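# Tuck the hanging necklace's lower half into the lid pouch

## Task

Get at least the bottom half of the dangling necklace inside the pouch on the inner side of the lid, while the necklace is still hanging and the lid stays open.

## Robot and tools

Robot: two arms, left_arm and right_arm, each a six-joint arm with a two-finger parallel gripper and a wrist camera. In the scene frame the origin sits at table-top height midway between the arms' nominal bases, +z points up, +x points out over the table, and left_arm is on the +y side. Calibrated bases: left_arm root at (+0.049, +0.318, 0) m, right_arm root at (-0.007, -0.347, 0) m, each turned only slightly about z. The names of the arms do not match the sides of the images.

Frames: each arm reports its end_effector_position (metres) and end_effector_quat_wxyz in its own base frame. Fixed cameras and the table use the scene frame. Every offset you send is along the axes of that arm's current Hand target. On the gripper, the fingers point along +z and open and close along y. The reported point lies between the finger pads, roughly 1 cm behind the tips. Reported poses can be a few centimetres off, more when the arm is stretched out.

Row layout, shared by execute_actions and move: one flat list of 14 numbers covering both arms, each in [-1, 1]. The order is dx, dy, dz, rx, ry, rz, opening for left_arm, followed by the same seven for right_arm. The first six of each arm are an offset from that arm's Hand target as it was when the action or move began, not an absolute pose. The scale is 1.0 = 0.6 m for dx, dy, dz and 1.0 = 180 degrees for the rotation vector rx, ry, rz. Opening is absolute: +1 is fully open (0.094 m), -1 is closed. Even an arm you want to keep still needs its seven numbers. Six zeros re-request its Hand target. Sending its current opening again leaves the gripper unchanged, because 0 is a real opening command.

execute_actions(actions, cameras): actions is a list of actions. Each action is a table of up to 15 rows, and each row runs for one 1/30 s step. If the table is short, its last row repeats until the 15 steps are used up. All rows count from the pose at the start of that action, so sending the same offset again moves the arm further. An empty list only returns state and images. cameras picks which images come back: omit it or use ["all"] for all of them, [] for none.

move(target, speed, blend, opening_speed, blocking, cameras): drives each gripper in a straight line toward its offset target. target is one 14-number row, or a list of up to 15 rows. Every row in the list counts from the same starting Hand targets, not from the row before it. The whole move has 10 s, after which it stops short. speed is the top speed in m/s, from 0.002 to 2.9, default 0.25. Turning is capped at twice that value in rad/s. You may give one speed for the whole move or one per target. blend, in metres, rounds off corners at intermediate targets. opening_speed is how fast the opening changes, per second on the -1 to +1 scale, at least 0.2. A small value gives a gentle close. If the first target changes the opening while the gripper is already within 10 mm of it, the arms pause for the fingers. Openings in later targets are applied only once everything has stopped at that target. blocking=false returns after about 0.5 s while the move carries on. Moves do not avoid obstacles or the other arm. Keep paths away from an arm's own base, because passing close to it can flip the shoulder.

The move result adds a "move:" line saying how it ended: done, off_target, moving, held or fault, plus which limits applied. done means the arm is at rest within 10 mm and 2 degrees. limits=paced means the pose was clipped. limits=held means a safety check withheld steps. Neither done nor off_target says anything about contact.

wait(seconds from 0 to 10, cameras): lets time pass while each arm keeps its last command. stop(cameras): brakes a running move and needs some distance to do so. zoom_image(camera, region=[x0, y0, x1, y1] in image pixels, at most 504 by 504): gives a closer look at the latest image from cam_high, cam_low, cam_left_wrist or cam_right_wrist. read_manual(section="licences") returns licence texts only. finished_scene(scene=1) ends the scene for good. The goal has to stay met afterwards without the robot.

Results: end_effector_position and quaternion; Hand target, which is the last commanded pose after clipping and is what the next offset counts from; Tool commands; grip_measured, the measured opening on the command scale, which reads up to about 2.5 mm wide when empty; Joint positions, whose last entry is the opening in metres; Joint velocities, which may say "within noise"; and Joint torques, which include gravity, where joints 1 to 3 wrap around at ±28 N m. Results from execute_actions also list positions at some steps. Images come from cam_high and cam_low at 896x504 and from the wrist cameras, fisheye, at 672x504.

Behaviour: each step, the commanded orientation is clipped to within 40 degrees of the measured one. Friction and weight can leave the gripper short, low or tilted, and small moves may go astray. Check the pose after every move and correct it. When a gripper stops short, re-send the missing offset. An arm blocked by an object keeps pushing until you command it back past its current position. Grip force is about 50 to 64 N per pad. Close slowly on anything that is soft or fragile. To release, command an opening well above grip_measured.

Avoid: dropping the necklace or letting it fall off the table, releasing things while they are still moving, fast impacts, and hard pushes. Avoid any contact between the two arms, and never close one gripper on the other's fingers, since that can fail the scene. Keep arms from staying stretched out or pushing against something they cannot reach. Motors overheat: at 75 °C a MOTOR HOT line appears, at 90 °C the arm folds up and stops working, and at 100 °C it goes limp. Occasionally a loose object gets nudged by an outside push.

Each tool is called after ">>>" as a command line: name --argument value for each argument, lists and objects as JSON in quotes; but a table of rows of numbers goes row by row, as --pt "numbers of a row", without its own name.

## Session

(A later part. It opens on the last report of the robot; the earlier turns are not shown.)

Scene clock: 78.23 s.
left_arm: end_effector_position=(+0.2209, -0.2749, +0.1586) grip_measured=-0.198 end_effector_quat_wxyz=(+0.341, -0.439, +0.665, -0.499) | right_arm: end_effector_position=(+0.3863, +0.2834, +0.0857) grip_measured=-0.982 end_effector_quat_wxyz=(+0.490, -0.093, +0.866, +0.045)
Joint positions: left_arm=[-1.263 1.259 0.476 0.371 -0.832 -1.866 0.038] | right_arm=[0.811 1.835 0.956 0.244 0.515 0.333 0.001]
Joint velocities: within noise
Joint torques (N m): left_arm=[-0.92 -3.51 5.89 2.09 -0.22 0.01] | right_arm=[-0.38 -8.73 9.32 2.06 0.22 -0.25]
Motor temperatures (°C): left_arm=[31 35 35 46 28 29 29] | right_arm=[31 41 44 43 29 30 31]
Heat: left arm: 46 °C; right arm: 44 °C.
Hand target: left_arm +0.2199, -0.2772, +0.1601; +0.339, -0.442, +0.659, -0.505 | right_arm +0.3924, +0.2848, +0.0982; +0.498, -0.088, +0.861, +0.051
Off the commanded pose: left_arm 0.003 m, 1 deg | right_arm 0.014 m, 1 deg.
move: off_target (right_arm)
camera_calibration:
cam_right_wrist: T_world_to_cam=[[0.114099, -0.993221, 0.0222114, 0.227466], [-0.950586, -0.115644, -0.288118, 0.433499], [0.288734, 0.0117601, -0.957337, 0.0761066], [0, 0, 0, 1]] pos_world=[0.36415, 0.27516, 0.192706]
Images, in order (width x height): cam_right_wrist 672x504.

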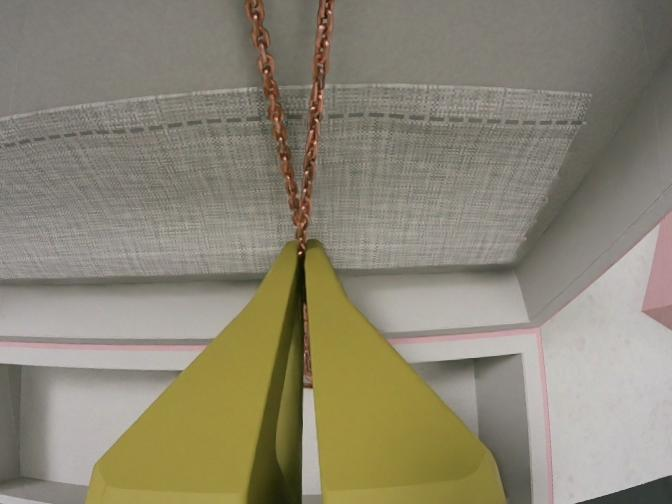

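>>> move --pt "0 0 0 0 0 0 -0.2 -0.0195 0.0 -0.0386 0 0 0 -1.0" --pt "0 0 0 0 0 0 -0.2 -0.0738 0.0 -0.0872 -0.0456 0.0181 -0.0320 -1.0" --pt "0 0 0 0 0 0 -0.2 -0.1499 0.0002 -0.1174 -0.0913 0.0362 -0.0639 -1.0" --speed 0.08 --blend '[0.01,0.01,0]' --cameras '["cam_left_wrist","cam_right_wrist"]'

>>> zoom_image --camera "cam_left_wrist" --region '[150, 60, 500, 320]'

Scene clock: 88.77 s.
left_arm: end_effector_position=(+0.2209, -0.2749, +0.1586) grip_measured=-0.198 end_effector_quat_wxyz=(+0.341, -0.439, +0.665, -0.499) | right_arm: end_effector_position=(+0.3766, +0.2818, +0.1931) grip_measured=-0.982 end_effector_quat_wxyz=(+0.421, -0.243, +0.867, +0.112)
Joint positions: left_arm=[-1.263 1.259 0.476 0.371 -0.832 -1.866 0.038] | right_arm=[0.686 1.604 1.239 -0.311 0.12 0.082 0.001]
Joint velocities: within noise
Joint torques (N m): left_arm=[-0.92 -3.49 6.01 2.12 -0.3 0.04] | right_arm=[0.01 -8.65 10.5 2.11 0.04 -0.3]
Motor temperatures (°C): left_arm=[31 34 36 46 28 29 29] | right_arm=[31 43 44 43 29 30 31]
Heat: left arm: 46 °C; right arm: 44 °C.
Hand target: left_arm +0.2199, -0.2772, +0.1601; +0.339, -0.442, +0.659, -0.505 | right_arm +0.3765, +0.2816, +0.2112; +0.433, -0.247, +0.859, +0.119
Off the commanded pose: left_arm 0.003 m, 1 deg | right_arm 0.018 m, 2 deg.
move: off_target (right_arm)
camera_calibration:
cam_left_wrist: T_world_to_cam=[[0.211244, -0.131157, 0.968594, -0.242501], [-0.903665, -0.403874, 0.142395, 0.0699697], [0.372513, -0.905364, -0.203837, -0.193641], [0, 0, 0, 1]] pos_world=[0.18659, -0.178862, 0.18545]
cam_right_wrist: T_world_to_cam=[[0.436511, -0.899153, 0.0313257, 0.0748935], [-0.885177, -0.435435, -0.163882, 0.496543], [0.160996, 0.0438076, -0.985982, 0.226354], [0, 0, 0, 1]] pos_world=[0.370394, 0.273637, 0.302209]
Images, in order (width x height): cam_left_wrist 672x504, cam_right_wrist 672x504.

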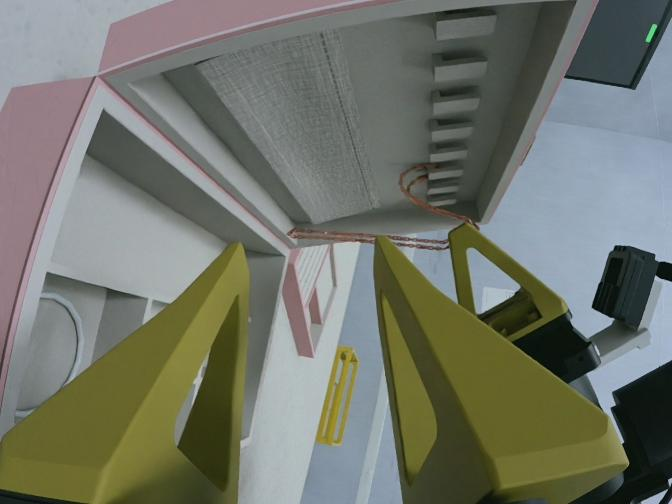

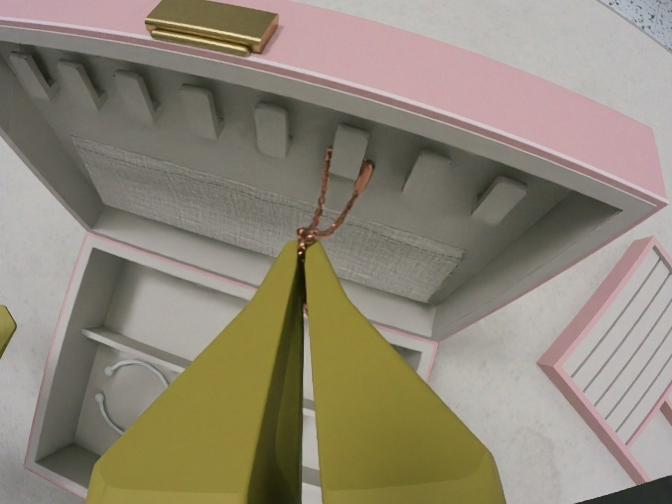

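Scaled by 1.440 from the camera's 672x504 image, which has a finer 960x720 frame.

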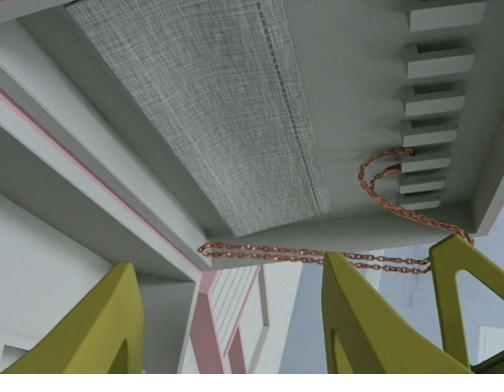

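>>> move --target '[0,0,0,0,0,0,-0.2, -0.0756,-0.0156,-0.0080,-0.0456,0.0181,-0.0320,-1.0]' --speed 0.06 --cameras '["cam_left_wrist","cam_right_wrist"]'

>>> zoom_image --camera "cam_left_wrist" --region '[200, 100, 540, 320]'

Scene clock: 91.37 s.
left_arm: end_effector_position=(+0.2209, -0.2749, +0.1586) grip_measured=-0.198 end_effector_quat_wxyz=(+0.341, -0.439, +0.665, -0.499) | right_arm: end_effector_position=(+0.3979, +0.2842, +0.2526) grip_measured=-0.982 end_effector_quat_wxyz=(+0.401, -0.316, +0.847, +0.151)
Joint positions: left_arm=[-1.263 1.259 0.476 0.371 -0.832 -1.866 0.038] | right_arm=[0.584 1.683 1.574 -0.58 -0.103 -0.082 0.001]
Joint velocities: within noise
Joint torques (N m): left_arm=[-0.73 -3.6 6.2 2.03 -0.31 -0.02] | right_arm=[-0.02 -5.72 10.45 2.07 -0.04 -0.3]
Motor temperatures (°C): left_arm=[31 34 36 46 28 29 29] | right_arm=[31 43 45 44 29 30 32]
Heat: left arm: 46 °C; right arm: 45 °C.
Hand target: left_arm +0.2199, -0.2772, +0.1601; +0.339, -0.442, +0.659, -0.505 | right_arm +0.4011, +0.2860, +0.2506; +0.395, -0.323, +0.847, +0.151
Off the commanded pose: left_arm 0.003 m, 1 deg | right_arm 0.004 m, 1 deg.
move: done
camera_calibration:
cam_left_wrist: T_world_to_cam=[[0.211244, -0.131157, 0.968594, -0.242501], [-0.903665, -0.403874, 0.142395, 0.0699697], [0.372513, -0.905364, -0.203837, -0.193641], [0, 0, 0, 1]] pos_world=[0.18659, -0.178862, 0.18545]
cam_right_wrist: T_world_to_cam=[[0.586114, -0.809969, 0.0204783, -0.0162757], [-0.799591, -0.582317, -0.146837, 0.529606], [0.130858, 0.069689, -0.988949, 0.286906], [0, 0, 0, 1]] pos_world=[0.395464, 0.275222, 0.361834]
Images, in order (width x height): cam_left_wrist 672x504, cam_right_wrist 672x504.

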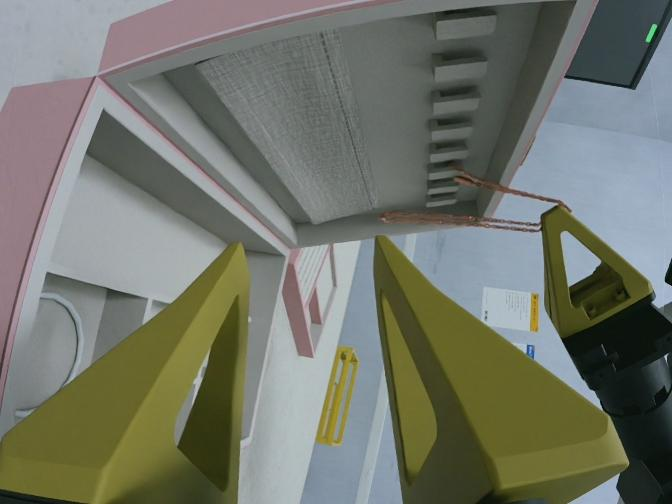

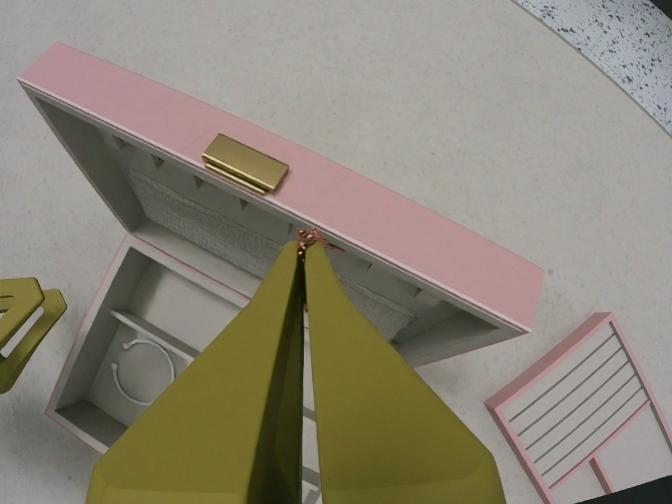

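Scaled by 1.482 from the camera's 672x504 image, which has a finer 960x720 frame.

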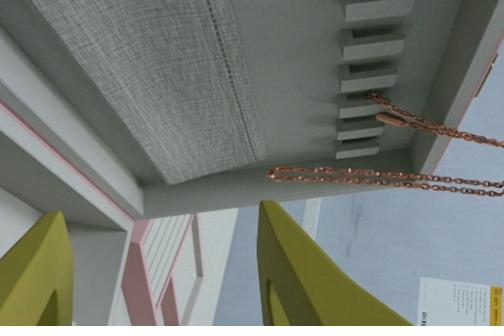

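>>> zoom_image --camera "cam_left_wrist" --region '[380, 120, 600, 260]'

Scaled by 2.291 from the camera's 672x504 image, which has a finer 960x720 frame.

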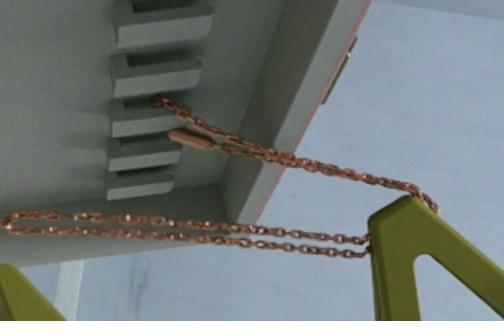

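>>> move --target '[0,0,0,0,0,0,-0.2, 0.0267,-0.0015,0.0294,0,0,0,-1.0]' --speed 0.08 --cameras '["cam_left_wrist","cam_right_wrist"]'

>>> zoom_image --camera "cam_left_wrist" --region '[330, 100, 600, 280]'

Scene clock: 93.00 s.
left_arm: end_effector_position=(+0.2209, -0.2749, +0.1586) grip_measured=-0.198 end_effector_quat_wxyz=(+0.341, -0.439, +0.665, -0.499) | right_arm: end_effector_position=(+0.4018, +0.2864, +0.2381) grip_measured=-0.982 end_effector_quat_wxyz=(+0.404, -0.316, +0.845, +0.151)
Joint positions: left_arm=[-1.263 1.259 0.476 0.371 -0.832 -1.866 0.038] | right_arm=[0.583 1.691 1.519 -0.512 -0.104 -0.083 0.001]
Joint velocities: within noise
Joint torques (N m): left_arm=[-1.01 -3.75 5.98 2.05 -0.31 0.03] | right_arm=[-0.01 -6.01 7.38 2.3 -0.06 -0.33]
Motor temperatures (°C): left_arm=[31 34 36 46 28 29 29] | right_arm=[31 43 44 44 29 30 32]
Heat: left arm: 46 °C; right arm: 44 °C.
Hand target: left_arm +0.2199, -0.2772, +0.1601; +0.339, -0.442, +0.659, -0.505 | right_arm +0.4041, +0.2875, +0.2270; +0.395, -0.323, +0.847, +0.151
Off the commanded pose: left_arm 0.003 m, 1 deg | right_arm 0.011 m, 1 deg.
move: off_target (right_arm)
camera_calibration:
cam_left_wrist: T_world_to_cam=[[0.211244, -0.131157, 0.968594, -0.242501], [-0.903665, -0.403874, 0.142395, 0.0699697], [0.372513, -0.905364, -0.203837, -0.193641], [0, 0, 0, 1]] pos_world=[0.18659, -0.178862, 0.18545]
cam_right_wrist: T_world_to_cam=[[0.586366, -0.809777, 0.0209088, -0.0167562], [-0.798473, -0.582143, -0.153462, 0.532936], [0.136442, 0.0732895, -0.987933, 0.268429], [0, 0, 0, 1]] pos_world=[0.398735, 0.277003, 0.347326]
Images, in order (width x height): cam_left_wrist 672x504, cam_right_wrist 672x504.

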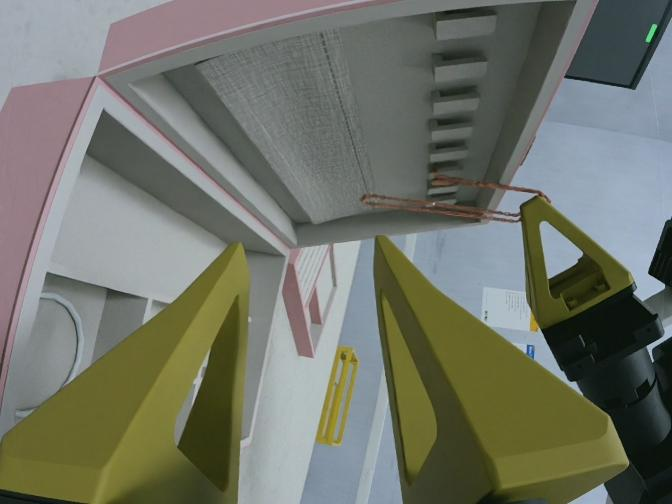

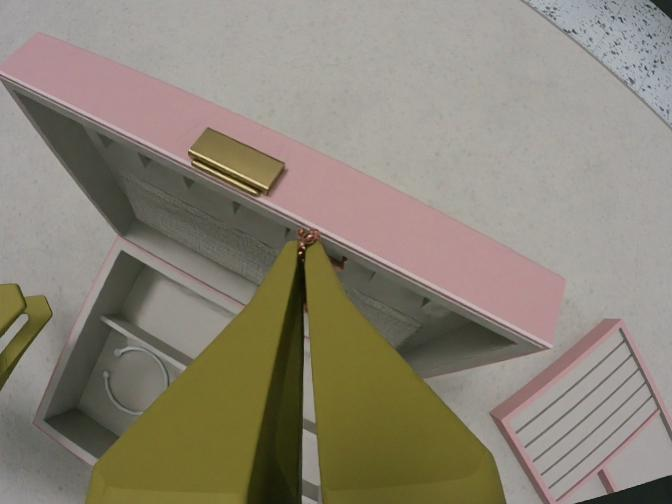

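Scaled by 1.867 from the camera's 672x504 image, which has a finer 960x720 frame.

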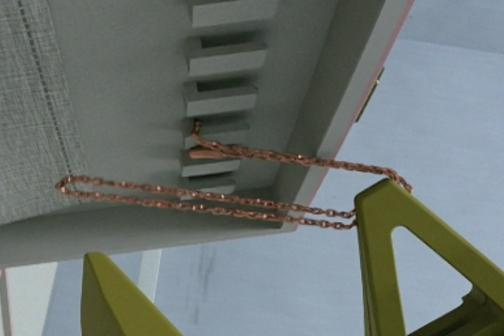

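>>> zoom_image --camera "cam_left_wrist" --region '[60, 0, 340, 210]'

>>> zoom_image --camera "cam_left_wrist" --region '[330, 0, 610, 210]'

>>> zoom_image --camera "cam_left_wrist" --region '[220, 130, 500, 340]'

Scaled by 1.800 from the camera's 672x504 image, which has a finer 960x720 frame.

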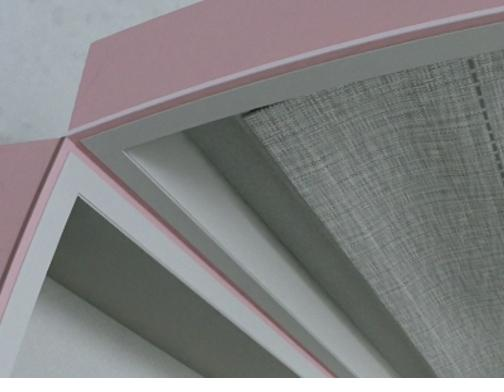

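Scaled by 1.800 from the camera's 672x504 image, which has a finer 960x720 frame.

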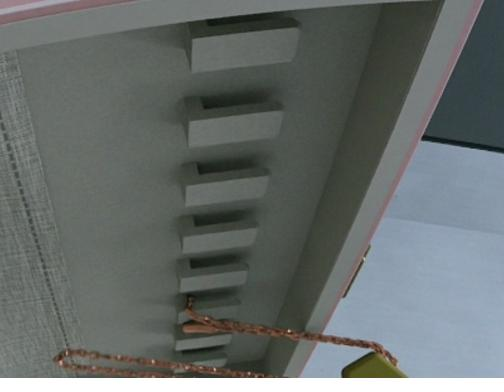

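Scaled by 1.800 from the camera's 672x504 image, which has a finer 960x720 frame.

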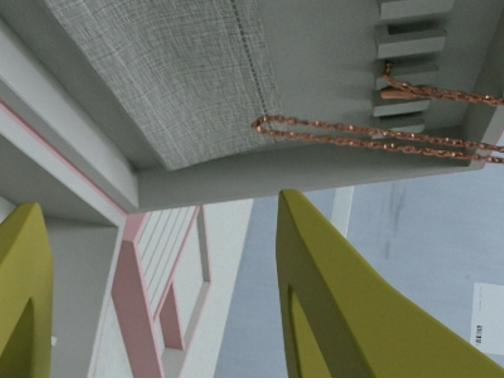

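>>> move --target '[0.0892,-0.0383,0.1377,0.0003,-0.0773,-0.0208,-0.2, 0,0,0,0,0,0,-1.0]' --speed 0.1 --cameras '["cam_left_wrist","cam_right_wrist"]'

>>> zoom_image --camera "cam_left_wrist" --region '[200, 60, 500, 300]'

Scene clock: 103.07 s.
left_arm: end_effector_position=(+0.2737, -0.3570, +0.1544) grip_measured=-0.198 end_effector_quat_wxyz=(+0.399, -0.512, +0.610, -0.455) | right_arm: end_effector_position=(+0.4019, +0.2865, +0.2383) grip_measured=-0.982 end_effector_quat_wxyz=(+0.404, -0.316, +0.845, +0.152)
Joint positions: left_arm=[-1.251 1.77 0.975 0.246 -1.031 -2.034 0.038] | right_arm=[0.583 1.691 1.519 -0.511 -0.105 -0.084 0.001]
Joint velocities: within noise
Joint torques (N m): left_arm=[0.73 -8.23 8.21 1.6 -0.36 0] | right_arm=[-0.01 -6.02 7.39 2.29 -0.05 -0.32]
Motor temperatures (°C): left_arm=[31 34 36 46 28 29 29] | right_arm=[31 42 44 46 29 30 32]
Heat: left arm: 46 °C; right arm: 46 °C.
Hand target: left_arm +0.2789, -0.3593, +0.1609; +0.400, -0.521, +0.598, -0.459 | right_arm +0.4041, +0.2875, +0.2270; +0.395, -0.323, +0.847, +0.151
Off the commanded pose: left_arm 0.009 m, 2 deg | right_arm 0.012 m, 1 deg.
move: off_target (right_arm)
camera_calibration:
cam_left_wrist: T_world_to_cam=[[0.234441, -0.0827419, 0.968603, -0.249327], [-0.78555, -0.603073, 0.138618, -0.0177211], [0.572668, -0.793383, -0.206383, -0.3029], [0, 0, 0, 1]] pos_world=[0.217993, -0.271633, 0.181442]
cam_right_wrist: T_world_to_cam=[[0.587047, -0.809285, 0.0208302, -0.0170592], [-0.797888, -0.582748, -0.154207, 0.533198], [0.136936, 0.0739063, -0.987819, 0.268113], [0, 0, 0, 1]] pos_world=[0.398733, 0.277099, 0.347425]
Images, in order (width x height): cam_left_wrist 672x504, cam_right_wrist 672x504.

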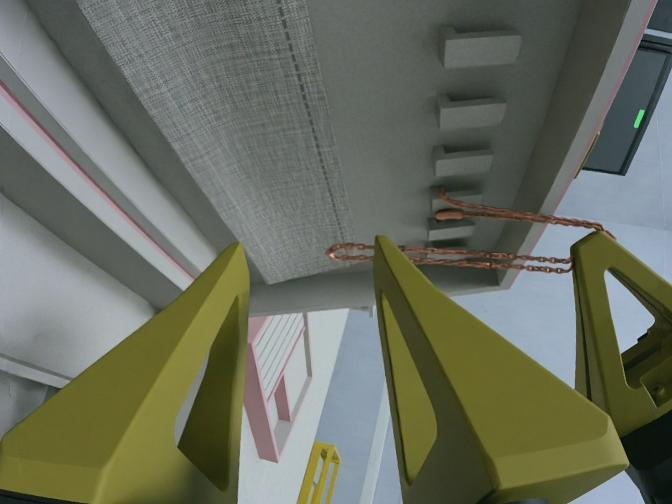

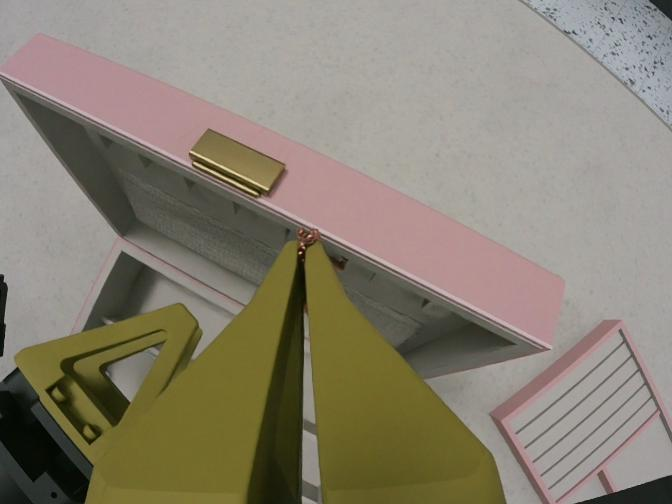

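Scaled by 1.680 from the camera's 672x504 image, which has a finer 960x720 frame.

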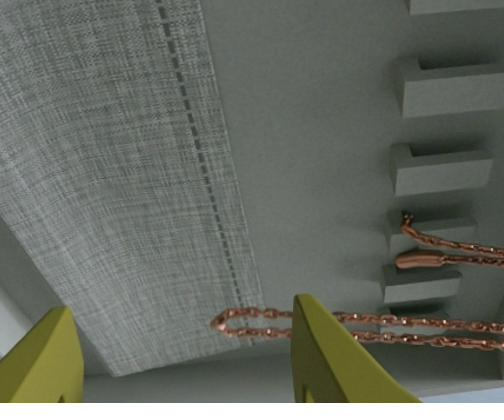

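>>> zoom_image --camera "cam_left_wrist" --region '[400, 150, 560, 310]'

>>> zoom_image --camera "cam_left_wrist" --region '[220, 200, 400, 340]'

Scaled by 3.150 from the camera's 672x504 image, which has a finer 960x720 frame.

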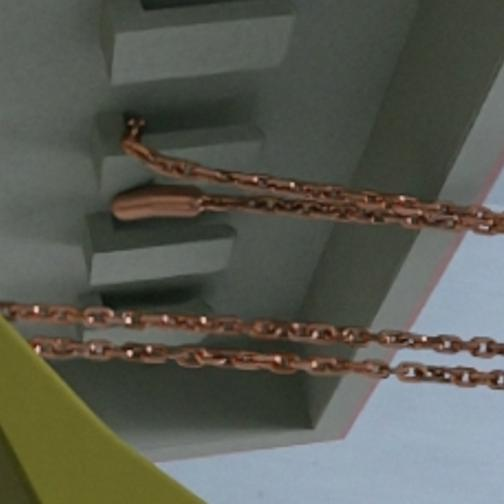

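Scaled by 2.800 from the camera's 672x504 image, which has a finer 960x720 frame.

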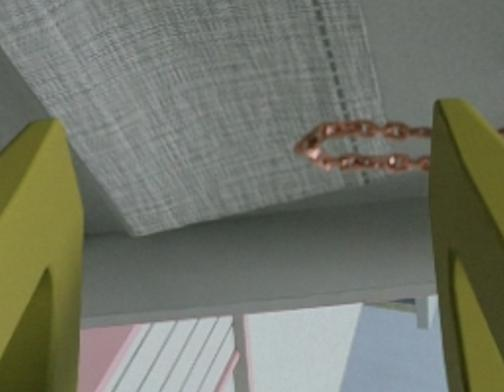

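>>> move --target '[-0.0153,-0.0123,0.0471,0,0,0,-0.2, 0,0,0,0,0,0,-1.0]' --speed 0.06 --cameras '["cam_left_wrist","cam_right_wrist"]'

>>> zoom_image --camera "cam_left_wrist" --region '[180, 80, 480, 320]'

Scene clock: 107.63 s.
left_arm: end_effector_position=(+0.3040, -0.3469, +0.1521) grip_measured=-0.198 end_effector_quat_wxyz=(+0.403, -0.521, +0.605, -0.447) | right_arm: end_effector_position=(+0.4019, +0.2865, +0.2383) grip_measured=-0.982 end_effector_quat_wxyz=(+0.404, -0.316, +0.845, +0.152)
Joint positions: left_arm=[-1.165 1.791 0.983 0.296 -0.976 -1.984 0.038] | right_arm=[0.583 1.691 1.519 -0.511 -0.105 -0.084 0.001]
Joint velocities: within noise
Joint torques (N m): left_arm=[0.2 -8.2 8.2 1.92 -0.22 0.24] | right_arm=[-0.01 -6.02 7.38 2.28 -0.05 -0.32]
Motor temperatures (°C): left_arm=[31 35 37 46 28 29 29] | right_arm=[31 42 44 46 29 30 32]
Heat: left arm: 46 °C; right arm: 46 °C.
Hand target: left_arm +0.3091, -0.3542, +0.1605; +0.400, -0.521, +0.598, -0.459 | right_arm +0.4041, +0.2875, +0.2270; +0.395, -0.323, +0.847, +0.151
Off the commanded pose: left_arm 0.012 m, 2 deg | right_arm 0.012 m, 1 deg.
move: off_target (left_arm, right_arm)
camera_calibration:
cam_left_wrist: T_world_to_cam=[[0.242176, -0.0792266, 0.966992, -0.254421], [-0.769731, -0.622425, 0.141777, 0.000491224], [0.590648, -0.778659, -0.211719, -0.312298], [0, 0, 0, 1]] pos_world=[0.246451, -0.263025, 0.179834]
cam_right_wrist: T_world_to_cam=[[0.587047, -0.809285, 0.0208302, -0.0170592], [-0.797888, -0.582748, -0.154207, 0.533198], [0.136936, 0.0739063, -0.987819, 0.268113], [0, 0, 0, 1]] pos_world=[0.398733, 0.277099, 0.347425]
Images, in order (width x height): cam_left_wrist 672x504, cam_right_wrist 672x504.

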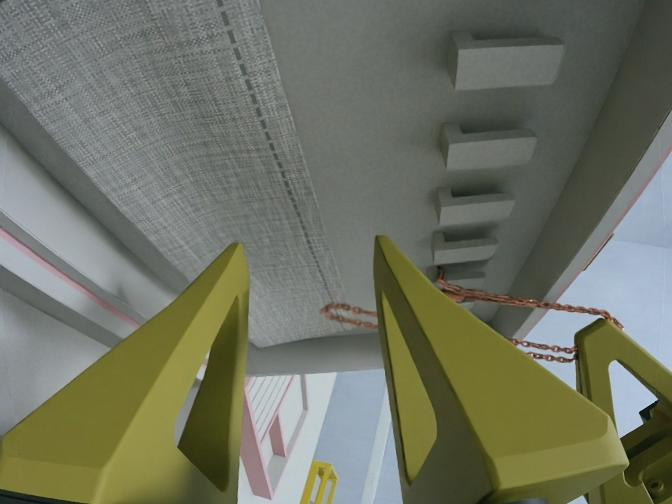

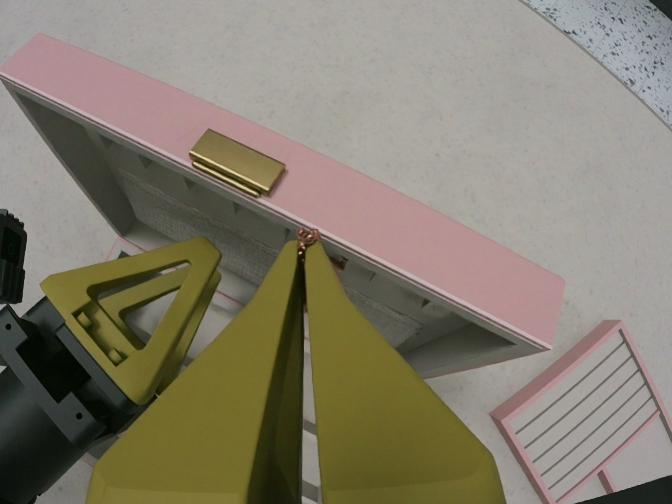

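Scaled by 1.680 from the camera's 672x504 image, which has a finer 960x720 frame.

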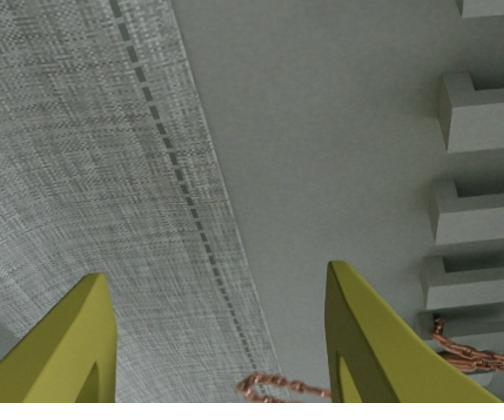

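>>> move --target '[0.0012,0.0003,0.0180,0,0,0,-0.2, 0,0,0,0,0,0,-1.0]' --speed 0.05 --cameras '["cam_left_wrist","cam_right_wrist"]'

>>> zoom_image --camera "cam_left_wrist" --region '[180, 80, 480, 320]'

Scene clock: 109.27 s.
left_arm: end_effector_position=(+0.3137, -0.3494, +0.1491) grip_measured=-0.198 end_effector_quat_wxyz=(+0.403, -0.521, +0.605, -0.447) | right_arm: end_effector_position=(+0.4019, +0.2865, +0.2383) grip_measured=-0.982 end_effector_quat_wxyz=(+0.404, -0.316, +0.845, +0.152)
Joint positions: left_arm=[-1.143 1.818 1 0.321 -0.956 -1.965 0.038] | right_arm=[0.583 1.691 1.519 -0.511 -0.105 -0.084 0.001]
Joint velocities: within noise
Joint torques (N m): left_arm=[0.51 -8.75 8.32 1.93 -0.18 0.18] | right_arm=[0.01 -6.01 7.36 2.29 -0.05 -0.32]
Motor temperatures (°C): left_arm=[31 35 37 45 28 29 29] | right_arm=[31 42 44 47 29 30 32]
Heat: left arm: 45 °C; right arm: 47 °C.
Hand target: left_arm +0.3194, -0.3563, +0.1577; +0.400, -0.521, +0.598, -0.459 | right_arm +0.4041, +0.2875, +0.2270; +0.395, -0.323, +0.847, +0.151
Off the commanded pose: left_arm 0.012 m, 2 deg | right_arm 0.012 m, 1 deg.
move: off_target (left_arm, right_arm)
camera_calibration:
cam_left_wrist: T_world_to_cam=[[0.242965, -0.0792794, 0.96679, -0.254239], [-0.770186, -0.62168, 0.142577, 0.00706085], [0.58973, -0.779249, -0.212106, -0.320384], [0, 0, 0, 1]] pos_world=[0.25615, -0.265425, 0.176834]
cam_right_wrist: T_world_to_cam=[[0.587047, -0.809285, 0.0208302, -0.0170592], [-0.797888, -0.582748, -0.154207, 0.533198], [0.136936, 0.0739063, -0.987819, 0.268113], [0, 0, 0, 1]] pos_world=[0.398733, 0.277099, 0.347425]
Images, in order (width x height): cam_left_wrist 672x504, cam_right_wrist 672x504.

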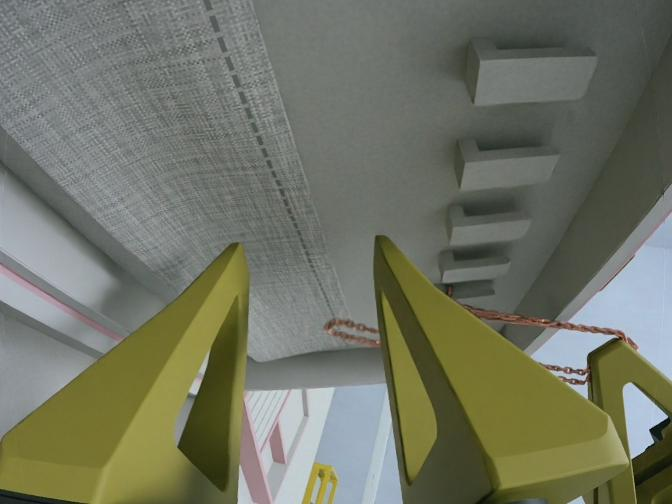

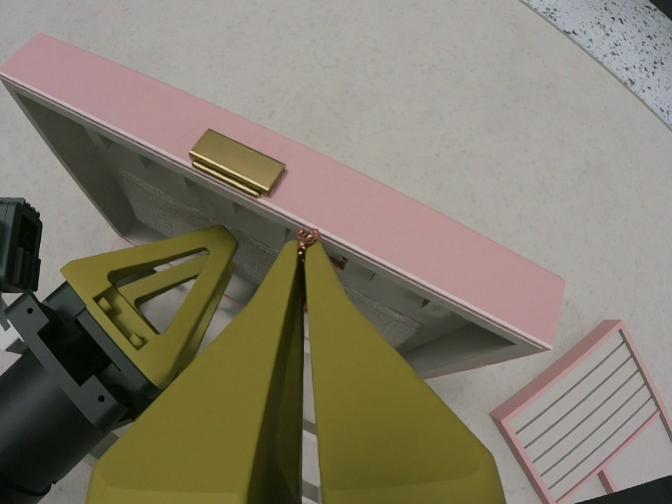

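Scaled by 1.680 from the camera's 672x504 image, which has a finer 960x720 frame.

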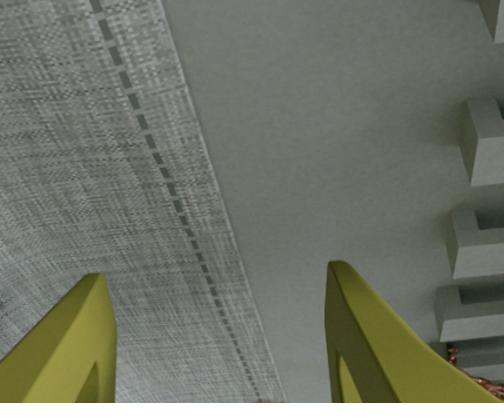

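>>> move --target '[-0.0010,0.0002,0.0064,0,0,0,-0.2, 0,0,0,0,0,0,-1.0]' --speed 0.05 --cameras '["cam_left_wrist","cam_right_wrist"]'

>>> zoom_image --camera "cam_left_wrist" --region '[200, 140, 420, 300]'

Scene clock: 110.23 s.
left_arm: end_effector_position=(+0.3164, -0.3493, +0.1466) grip_measured=-0.198 end_effector_quat_wxyz=(+0.403, -0.520, +0.607, -0.446) | right_arm: end_effector_position=(+0.4019, +0.2865, +0.2383) grip_measured=-0.982 end_effector_quat_wxyz=(+0.404, -0.316, +0.845, +0.152)
Joint positions: left_arm=[-1.135 1.826 1 0.33 -0.947 -1.958 0.038] | right_arm=[0.583 1.691 1.519 -0.511 -0.105 -0.084 0.001]
Joint velocities: within noise
Joint torques (N m): left_arm=[0.55 -8.76 8.58 1.96 -0.19 0.2] | right_arm=[-0.02 -6.04 7.39 2.29 -0.05 -0.32]
Motor temperatures (°C): left_arm=[31 35 37 45 28 29 29] | right_arm=[31 42 44 47 29 30 32]
Heat: left arm: 45 °C; right arm: 47 °C.
Hand target: left_arm +0.3231, -0.3562, +0.1565; +0.400, -0.521, +0.598, -0.459 | right_arm +0.4041, +0.2875, +0.2270; +0.395, -0.323, +0.847, +0.151
Off the commanded pose: left_arm 0.014 m, 2 deg | right_arm 0.012 m, 1 deg.
move: off_target (left_arm, right_arm)
camera_calibration:
cam_left_wrist: T_world_to_cam=[[0.244872, -0.0830931, 0.965988, -0.254288], [-0.770917, -0.620902, 0.142013, 0.0102249], [0.587983, -0.779472, -0.216099, -0.321433], [0, 0, 0, 1]] pos_world=[0.259148, -0.265329, 0.174726]
cam_right_wrist: T_world_to_cam=[[0.587047, -0.809285, 0.0208302, -0.0170592], [-0.797888, -0.582748, -0.154207, 0.533198], [0.136936, 0.0739063, -0.987819, 0.268113], [0, 0, 0, 1]] pos_world=[0.398733, 0.277099, 0.347425]
Images, in order (width x height): cam_left_wrist 672x504, cam_right_wrist 672x504.

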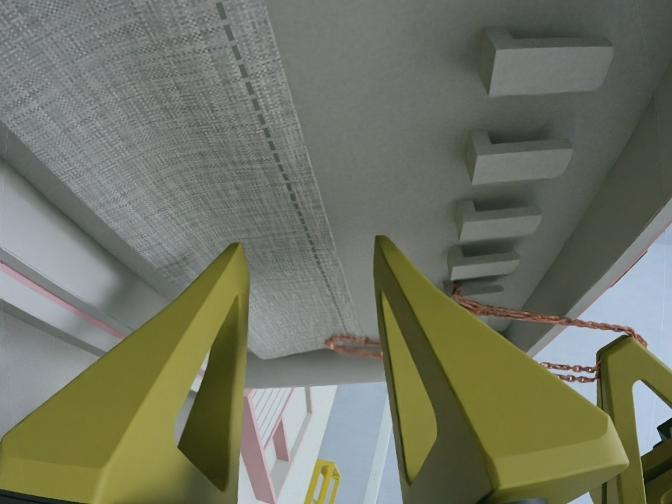

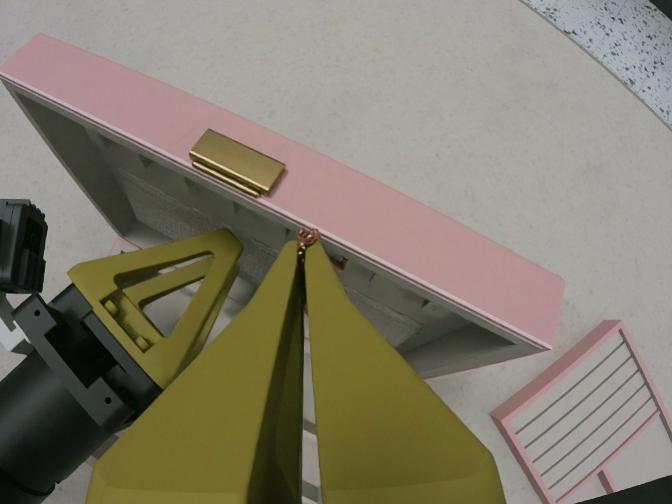

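Scaled by 2.291 from the camera's 672x504 image, which has a finer 960x720 frame.

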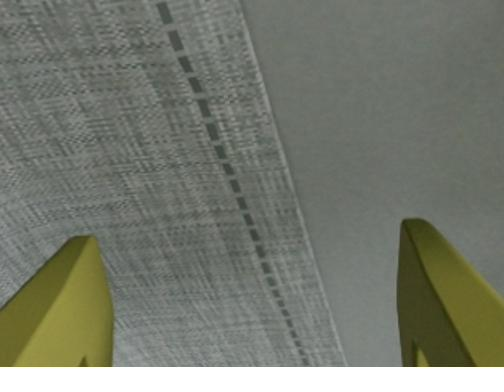

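>>> move --target '[-0.0010,-0.0012,0.0060,0,0,0,-0.2, 0,0,0,0,0,0,-1.0]' --speed 0.05 --cameras '["cam_left_wrist","cam_right_wrist"]'

>>> zoom_image --camera "cam_left_wrist" --region '[200, 140, 420, 300]'

Scene clock: 111.30 s.
left_arm: end_effector_position=(+0.3205, -0.3497, +0.1477) grip_measured=-0.198 end_effector_quat_wxyz=(+0.402, -0.521, +0.606, -0.448) | right_arm: end_effector_position=(+0.4019, +0.2865, +0.2383) grip_measured=-0.982 end_effector_quat_wxyz=(+0.404, -0.316, +0.845, +0.152)
Joint positions: left_arm=[-1.126 1.831 1.008 0.337 -0.939 -1.952 0.038] | right_arm=[0.583 1.691 1.519 -0.511 -0.105 -0.084 0.001]
Joint velocities: within noise
Joint torques (N m): left_arm=[0.5 -8.59 8.21 1.96 -0.23 0.2] | right_arm=[0.01 -6.01 7.41 2.28 -0.05 -0.32]
Motor temperatures (°C): left_arm=[31 35 37 45 28 29 29] | right_arm=[31 42 44 47 29 30 32]
Heat: left arm: 45 °C; right arm: 47 °C.
Hand target: left_arm +0.3268, -0.3561, +0.1562; +0.400, -0.521, +0.598, -0.459 | right_arm +0.4041, +0.2875, +0.2270; +0.395, -0.323, +0.847, +0.151
Off the commanded pose: left_arm 0.012 m, 2 deg | right_arm 0.012 m, 1 deg.
move: off_target (left_arm, right_arm)
camera_calibration:
cam_left_wrist: T_world_to_cam=[[0.243512, -0.079035, 0.966672, -0.254669], [-0.770712, -0.62084, 0.143388, 0.0126834], [0.588816, -0.779943, -0.212095, -0.324987], [0, 0, 0, 1]] pos_world=[0.263148, -0.265725, 0.175435]
cam_right_wrist: T_world_to_cam=[[0.587047, -0.809285, 0.0208302, -0.0170592], [-0.797888, -0.582748, -0.154207, 0.533198], [0.136936, 0.0739063, -0.987819, 0.268113], [0, 0, 0, 1]] pos_world=[0.398733, 0.277099, 0.347425]
Images, in order (width x height): cam_left_wrist 672x504, cam_right_wrist 672x504.

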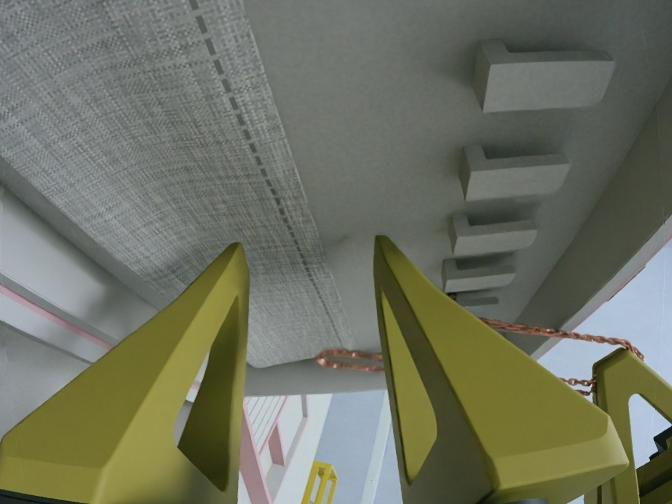

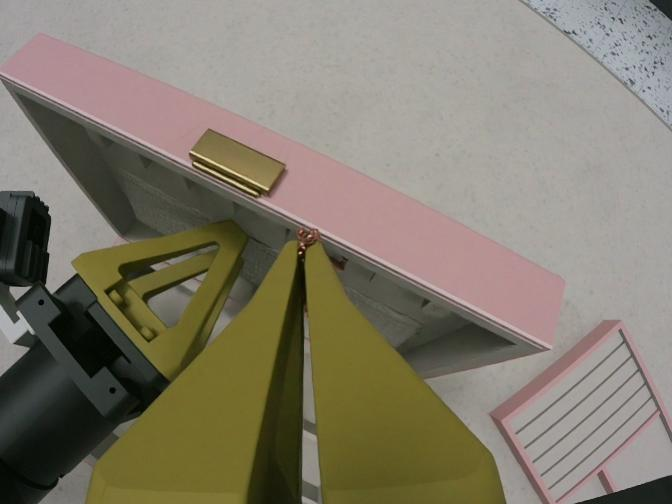

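Scaled by 2.291 from the camera's 672x504 image, which has a finer 960x720 frame.

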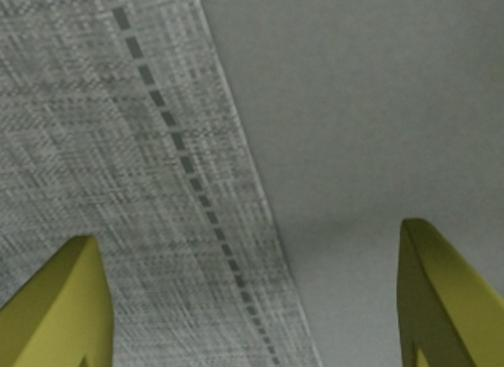

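>>> move --target '[-0.0010,0.0002,0.0054,0,0,0,-0.2, 0,0,0,0,0,0,-1.0]' --speed 0.05 --cameras '["cam_left_wrist","cam_right_wrist"]'

>>> zoom_image --camera "cam_left_wrist" --region '[200, 140, 420, 300]'

Scene clock: 112.20 s.
left_arm: end_effector_position=(+0.3233, -0.3492, +0.1455) grip_measured=-0.198 end_effector_quat_wxyz=(+0.402, -0.520, +0.607, -0.446) | right_arm: end_effector_position=(+0.4019, +0.2865, +0.2383) grip_measured=-0.982 end_effector_quat_wxyz=(+0.404, -0.316, +0.845, +0.152)
Joint positions: left_arm=[-1.118 1.838 1.008 0.345 -0.932 -1.946 0.038] | right_arm=[0.583 1.691 1.519 -0.511 -0.105 -0.084 0.001]
Joint velocities: within noise
Joint torques (N m): left_arm=[0.55 -8.83 8.18 2.04 -0.17 0.17] | right_arm=[-0.02 -6.02 7.38 2.28 -0.05 -0.32]
Motor temperatures (°C): left_arm=[31 35 37 45 28 29 29] | right_arm=[31 42 44 47 29 30 32]
Heat: left arm: 45 °C; right arm: 47 °C.
Hand target: left_arm +0.3299, -0.3559, +0.1553; +0.400, -0.521, +0.598, -0.459 | right_arm +0.4041, +0.2875, +0.2270; +0.395, -0.323, +0.847, +0.151
Off the commanded pose: left_arm 0.014 m, 2 deg | right_arm 0.012 m, 1 deg.
move: off_target (left_arm, right_arm)
camera_calibration:
cam_left_wrist: T_world_to_cam=[[0.24518, -0.0823185, 0.965976, -0.254758], [-0.770735, -0.620969, 0.142707, 0.0154996], [0.588094, -0.7795, -0.215695, -0.325698], [0, 0, 0, 1]] pos_world=[0.265949, -0.265228, 0.173627]
cam_right_wrist: T_world_to_cam=[[0.587196, -0.809171, 0.0210781, -0.0172354], [-0.797761, -0.582932, -0.154167, 0.533185], [0.137035, 0.0737112, -0.98782, 0.268128], [0, 0, 0, 1]] pos_world=[0.398732, 0.2771, 0.347425]
Images, in order (width x height): cam_left_wrist 672x504, cam_right_wrist 672x504.

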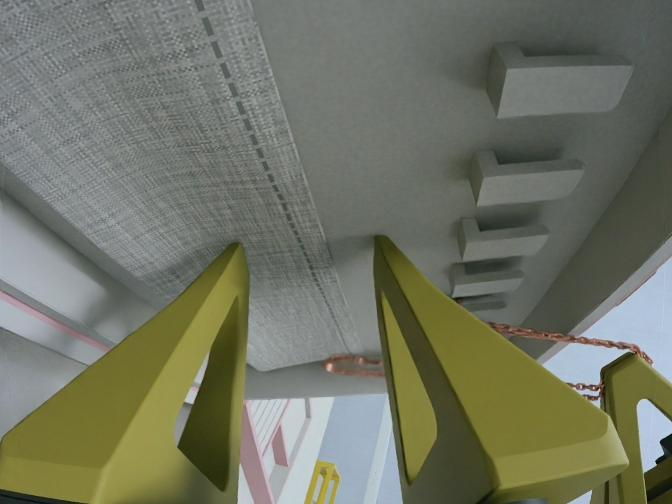

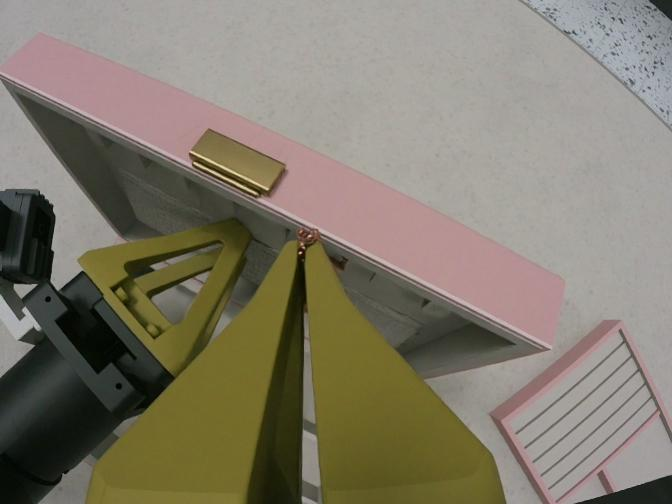

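Scaled by 2.291 from the camera's 672x504 image, which has a finer 960x720 frame.

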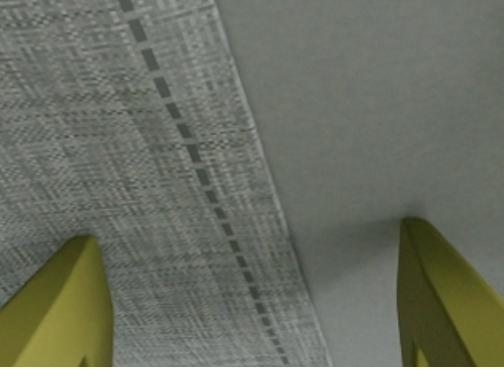

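>>> move --target '[-0.0008,-0.0030,0.0048,0,0,0,-0.2, 0,0,0,0,0,0,-1.0]' --speed 0.05 --cameras '["cam_left_wrist","cam_right_wrist"]'

>>> zoom_image --camera "cam_left_wrist" --region '[200, 140, 420, 300]'

Scene clock: 113.13 s.
left_arm: end_effector_position=(+0.3251, -0.3506, +0.1478) grip_measured=-0.198 end_effector_quat_wxyz=(+0.401, -0.519, +0.607, -0.449) | right_arm: end_effector_position=(+0.4019, +0.2865, +0.2383) grip_measured=-0.982 end_effector_quat_wxyz=(+0.404, -0.316, +0.845, +0.152)
Joint positions: left_arm=[-1.114 1.838 1.015 0.346 -0.924 -1.941 0.038] | right_arm=[0.583 1.691 1.519 -0.511 -0.105 -0.084 0.001]
Joint velocities: within noise
Joint torques (N m): left_arm=[0.81 -8.38 8.28 2 -0.16 0.2] | right_arm=[0.01 -6.04 7.38 2.29 -0.05 -0.32]
Motor temperatures (°C): left_arm=[31 36 37 45 28 29 29] | right_arm=[31 42 44 47 29 30 32]
Heat: left arm: 45 °C; right arm: 47 °C.
Hand target: left_arm +0.3332, -0.3559, +0.1562; +0.400, -0.521, +0.598, -0.459 | right_arm +0.4041, +0.2875, +0.2270; +0.395, -0.323, +0.847, +0.151
Off the commanded pose: left_arm 0.013 m, 2 deg | right_arm 0.012 m, 1 deg.
move: off_target (left_arm, right_arm)
camera_calibration:
cam_left_wrist: T_world_to_cam=[[0.243921, -0.0794764, 0.966533, -0.256233], [-0.773563, -0.617029, 0.144485, 0.0177288], [0.584895, -0.782917, -0.211986, -0.328133], [0, 0, 0, 1]] pos_world=[0.268139, -0.266327, 0.175536]
cam_right_wrist: T_world_to_cam=[[0.587196, -0.809171, 0.0210781, -0.0172354], [-0.797761, -0.582932, -0.154167, 0.533185], [0.137035, 0.0737112, -0.98782, 0.268128], [0, 0, 0, 1]] pos_world=[0.398732, 0.2771, 0.347425]
Images, in order (width x height): cam_left_wrist 672x504, cam_right_wrist 672x504.

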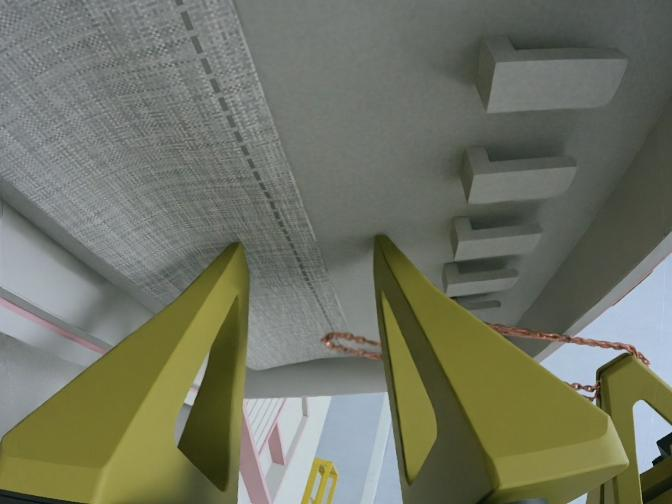

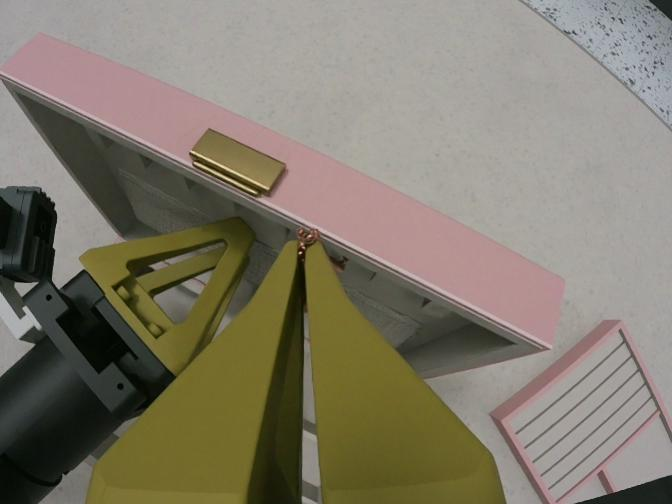

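Scaled by 2.291 from the camera's 672x504 image, which has a finer 960x720 frame.

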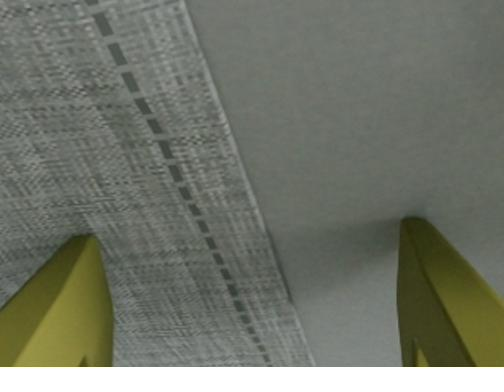

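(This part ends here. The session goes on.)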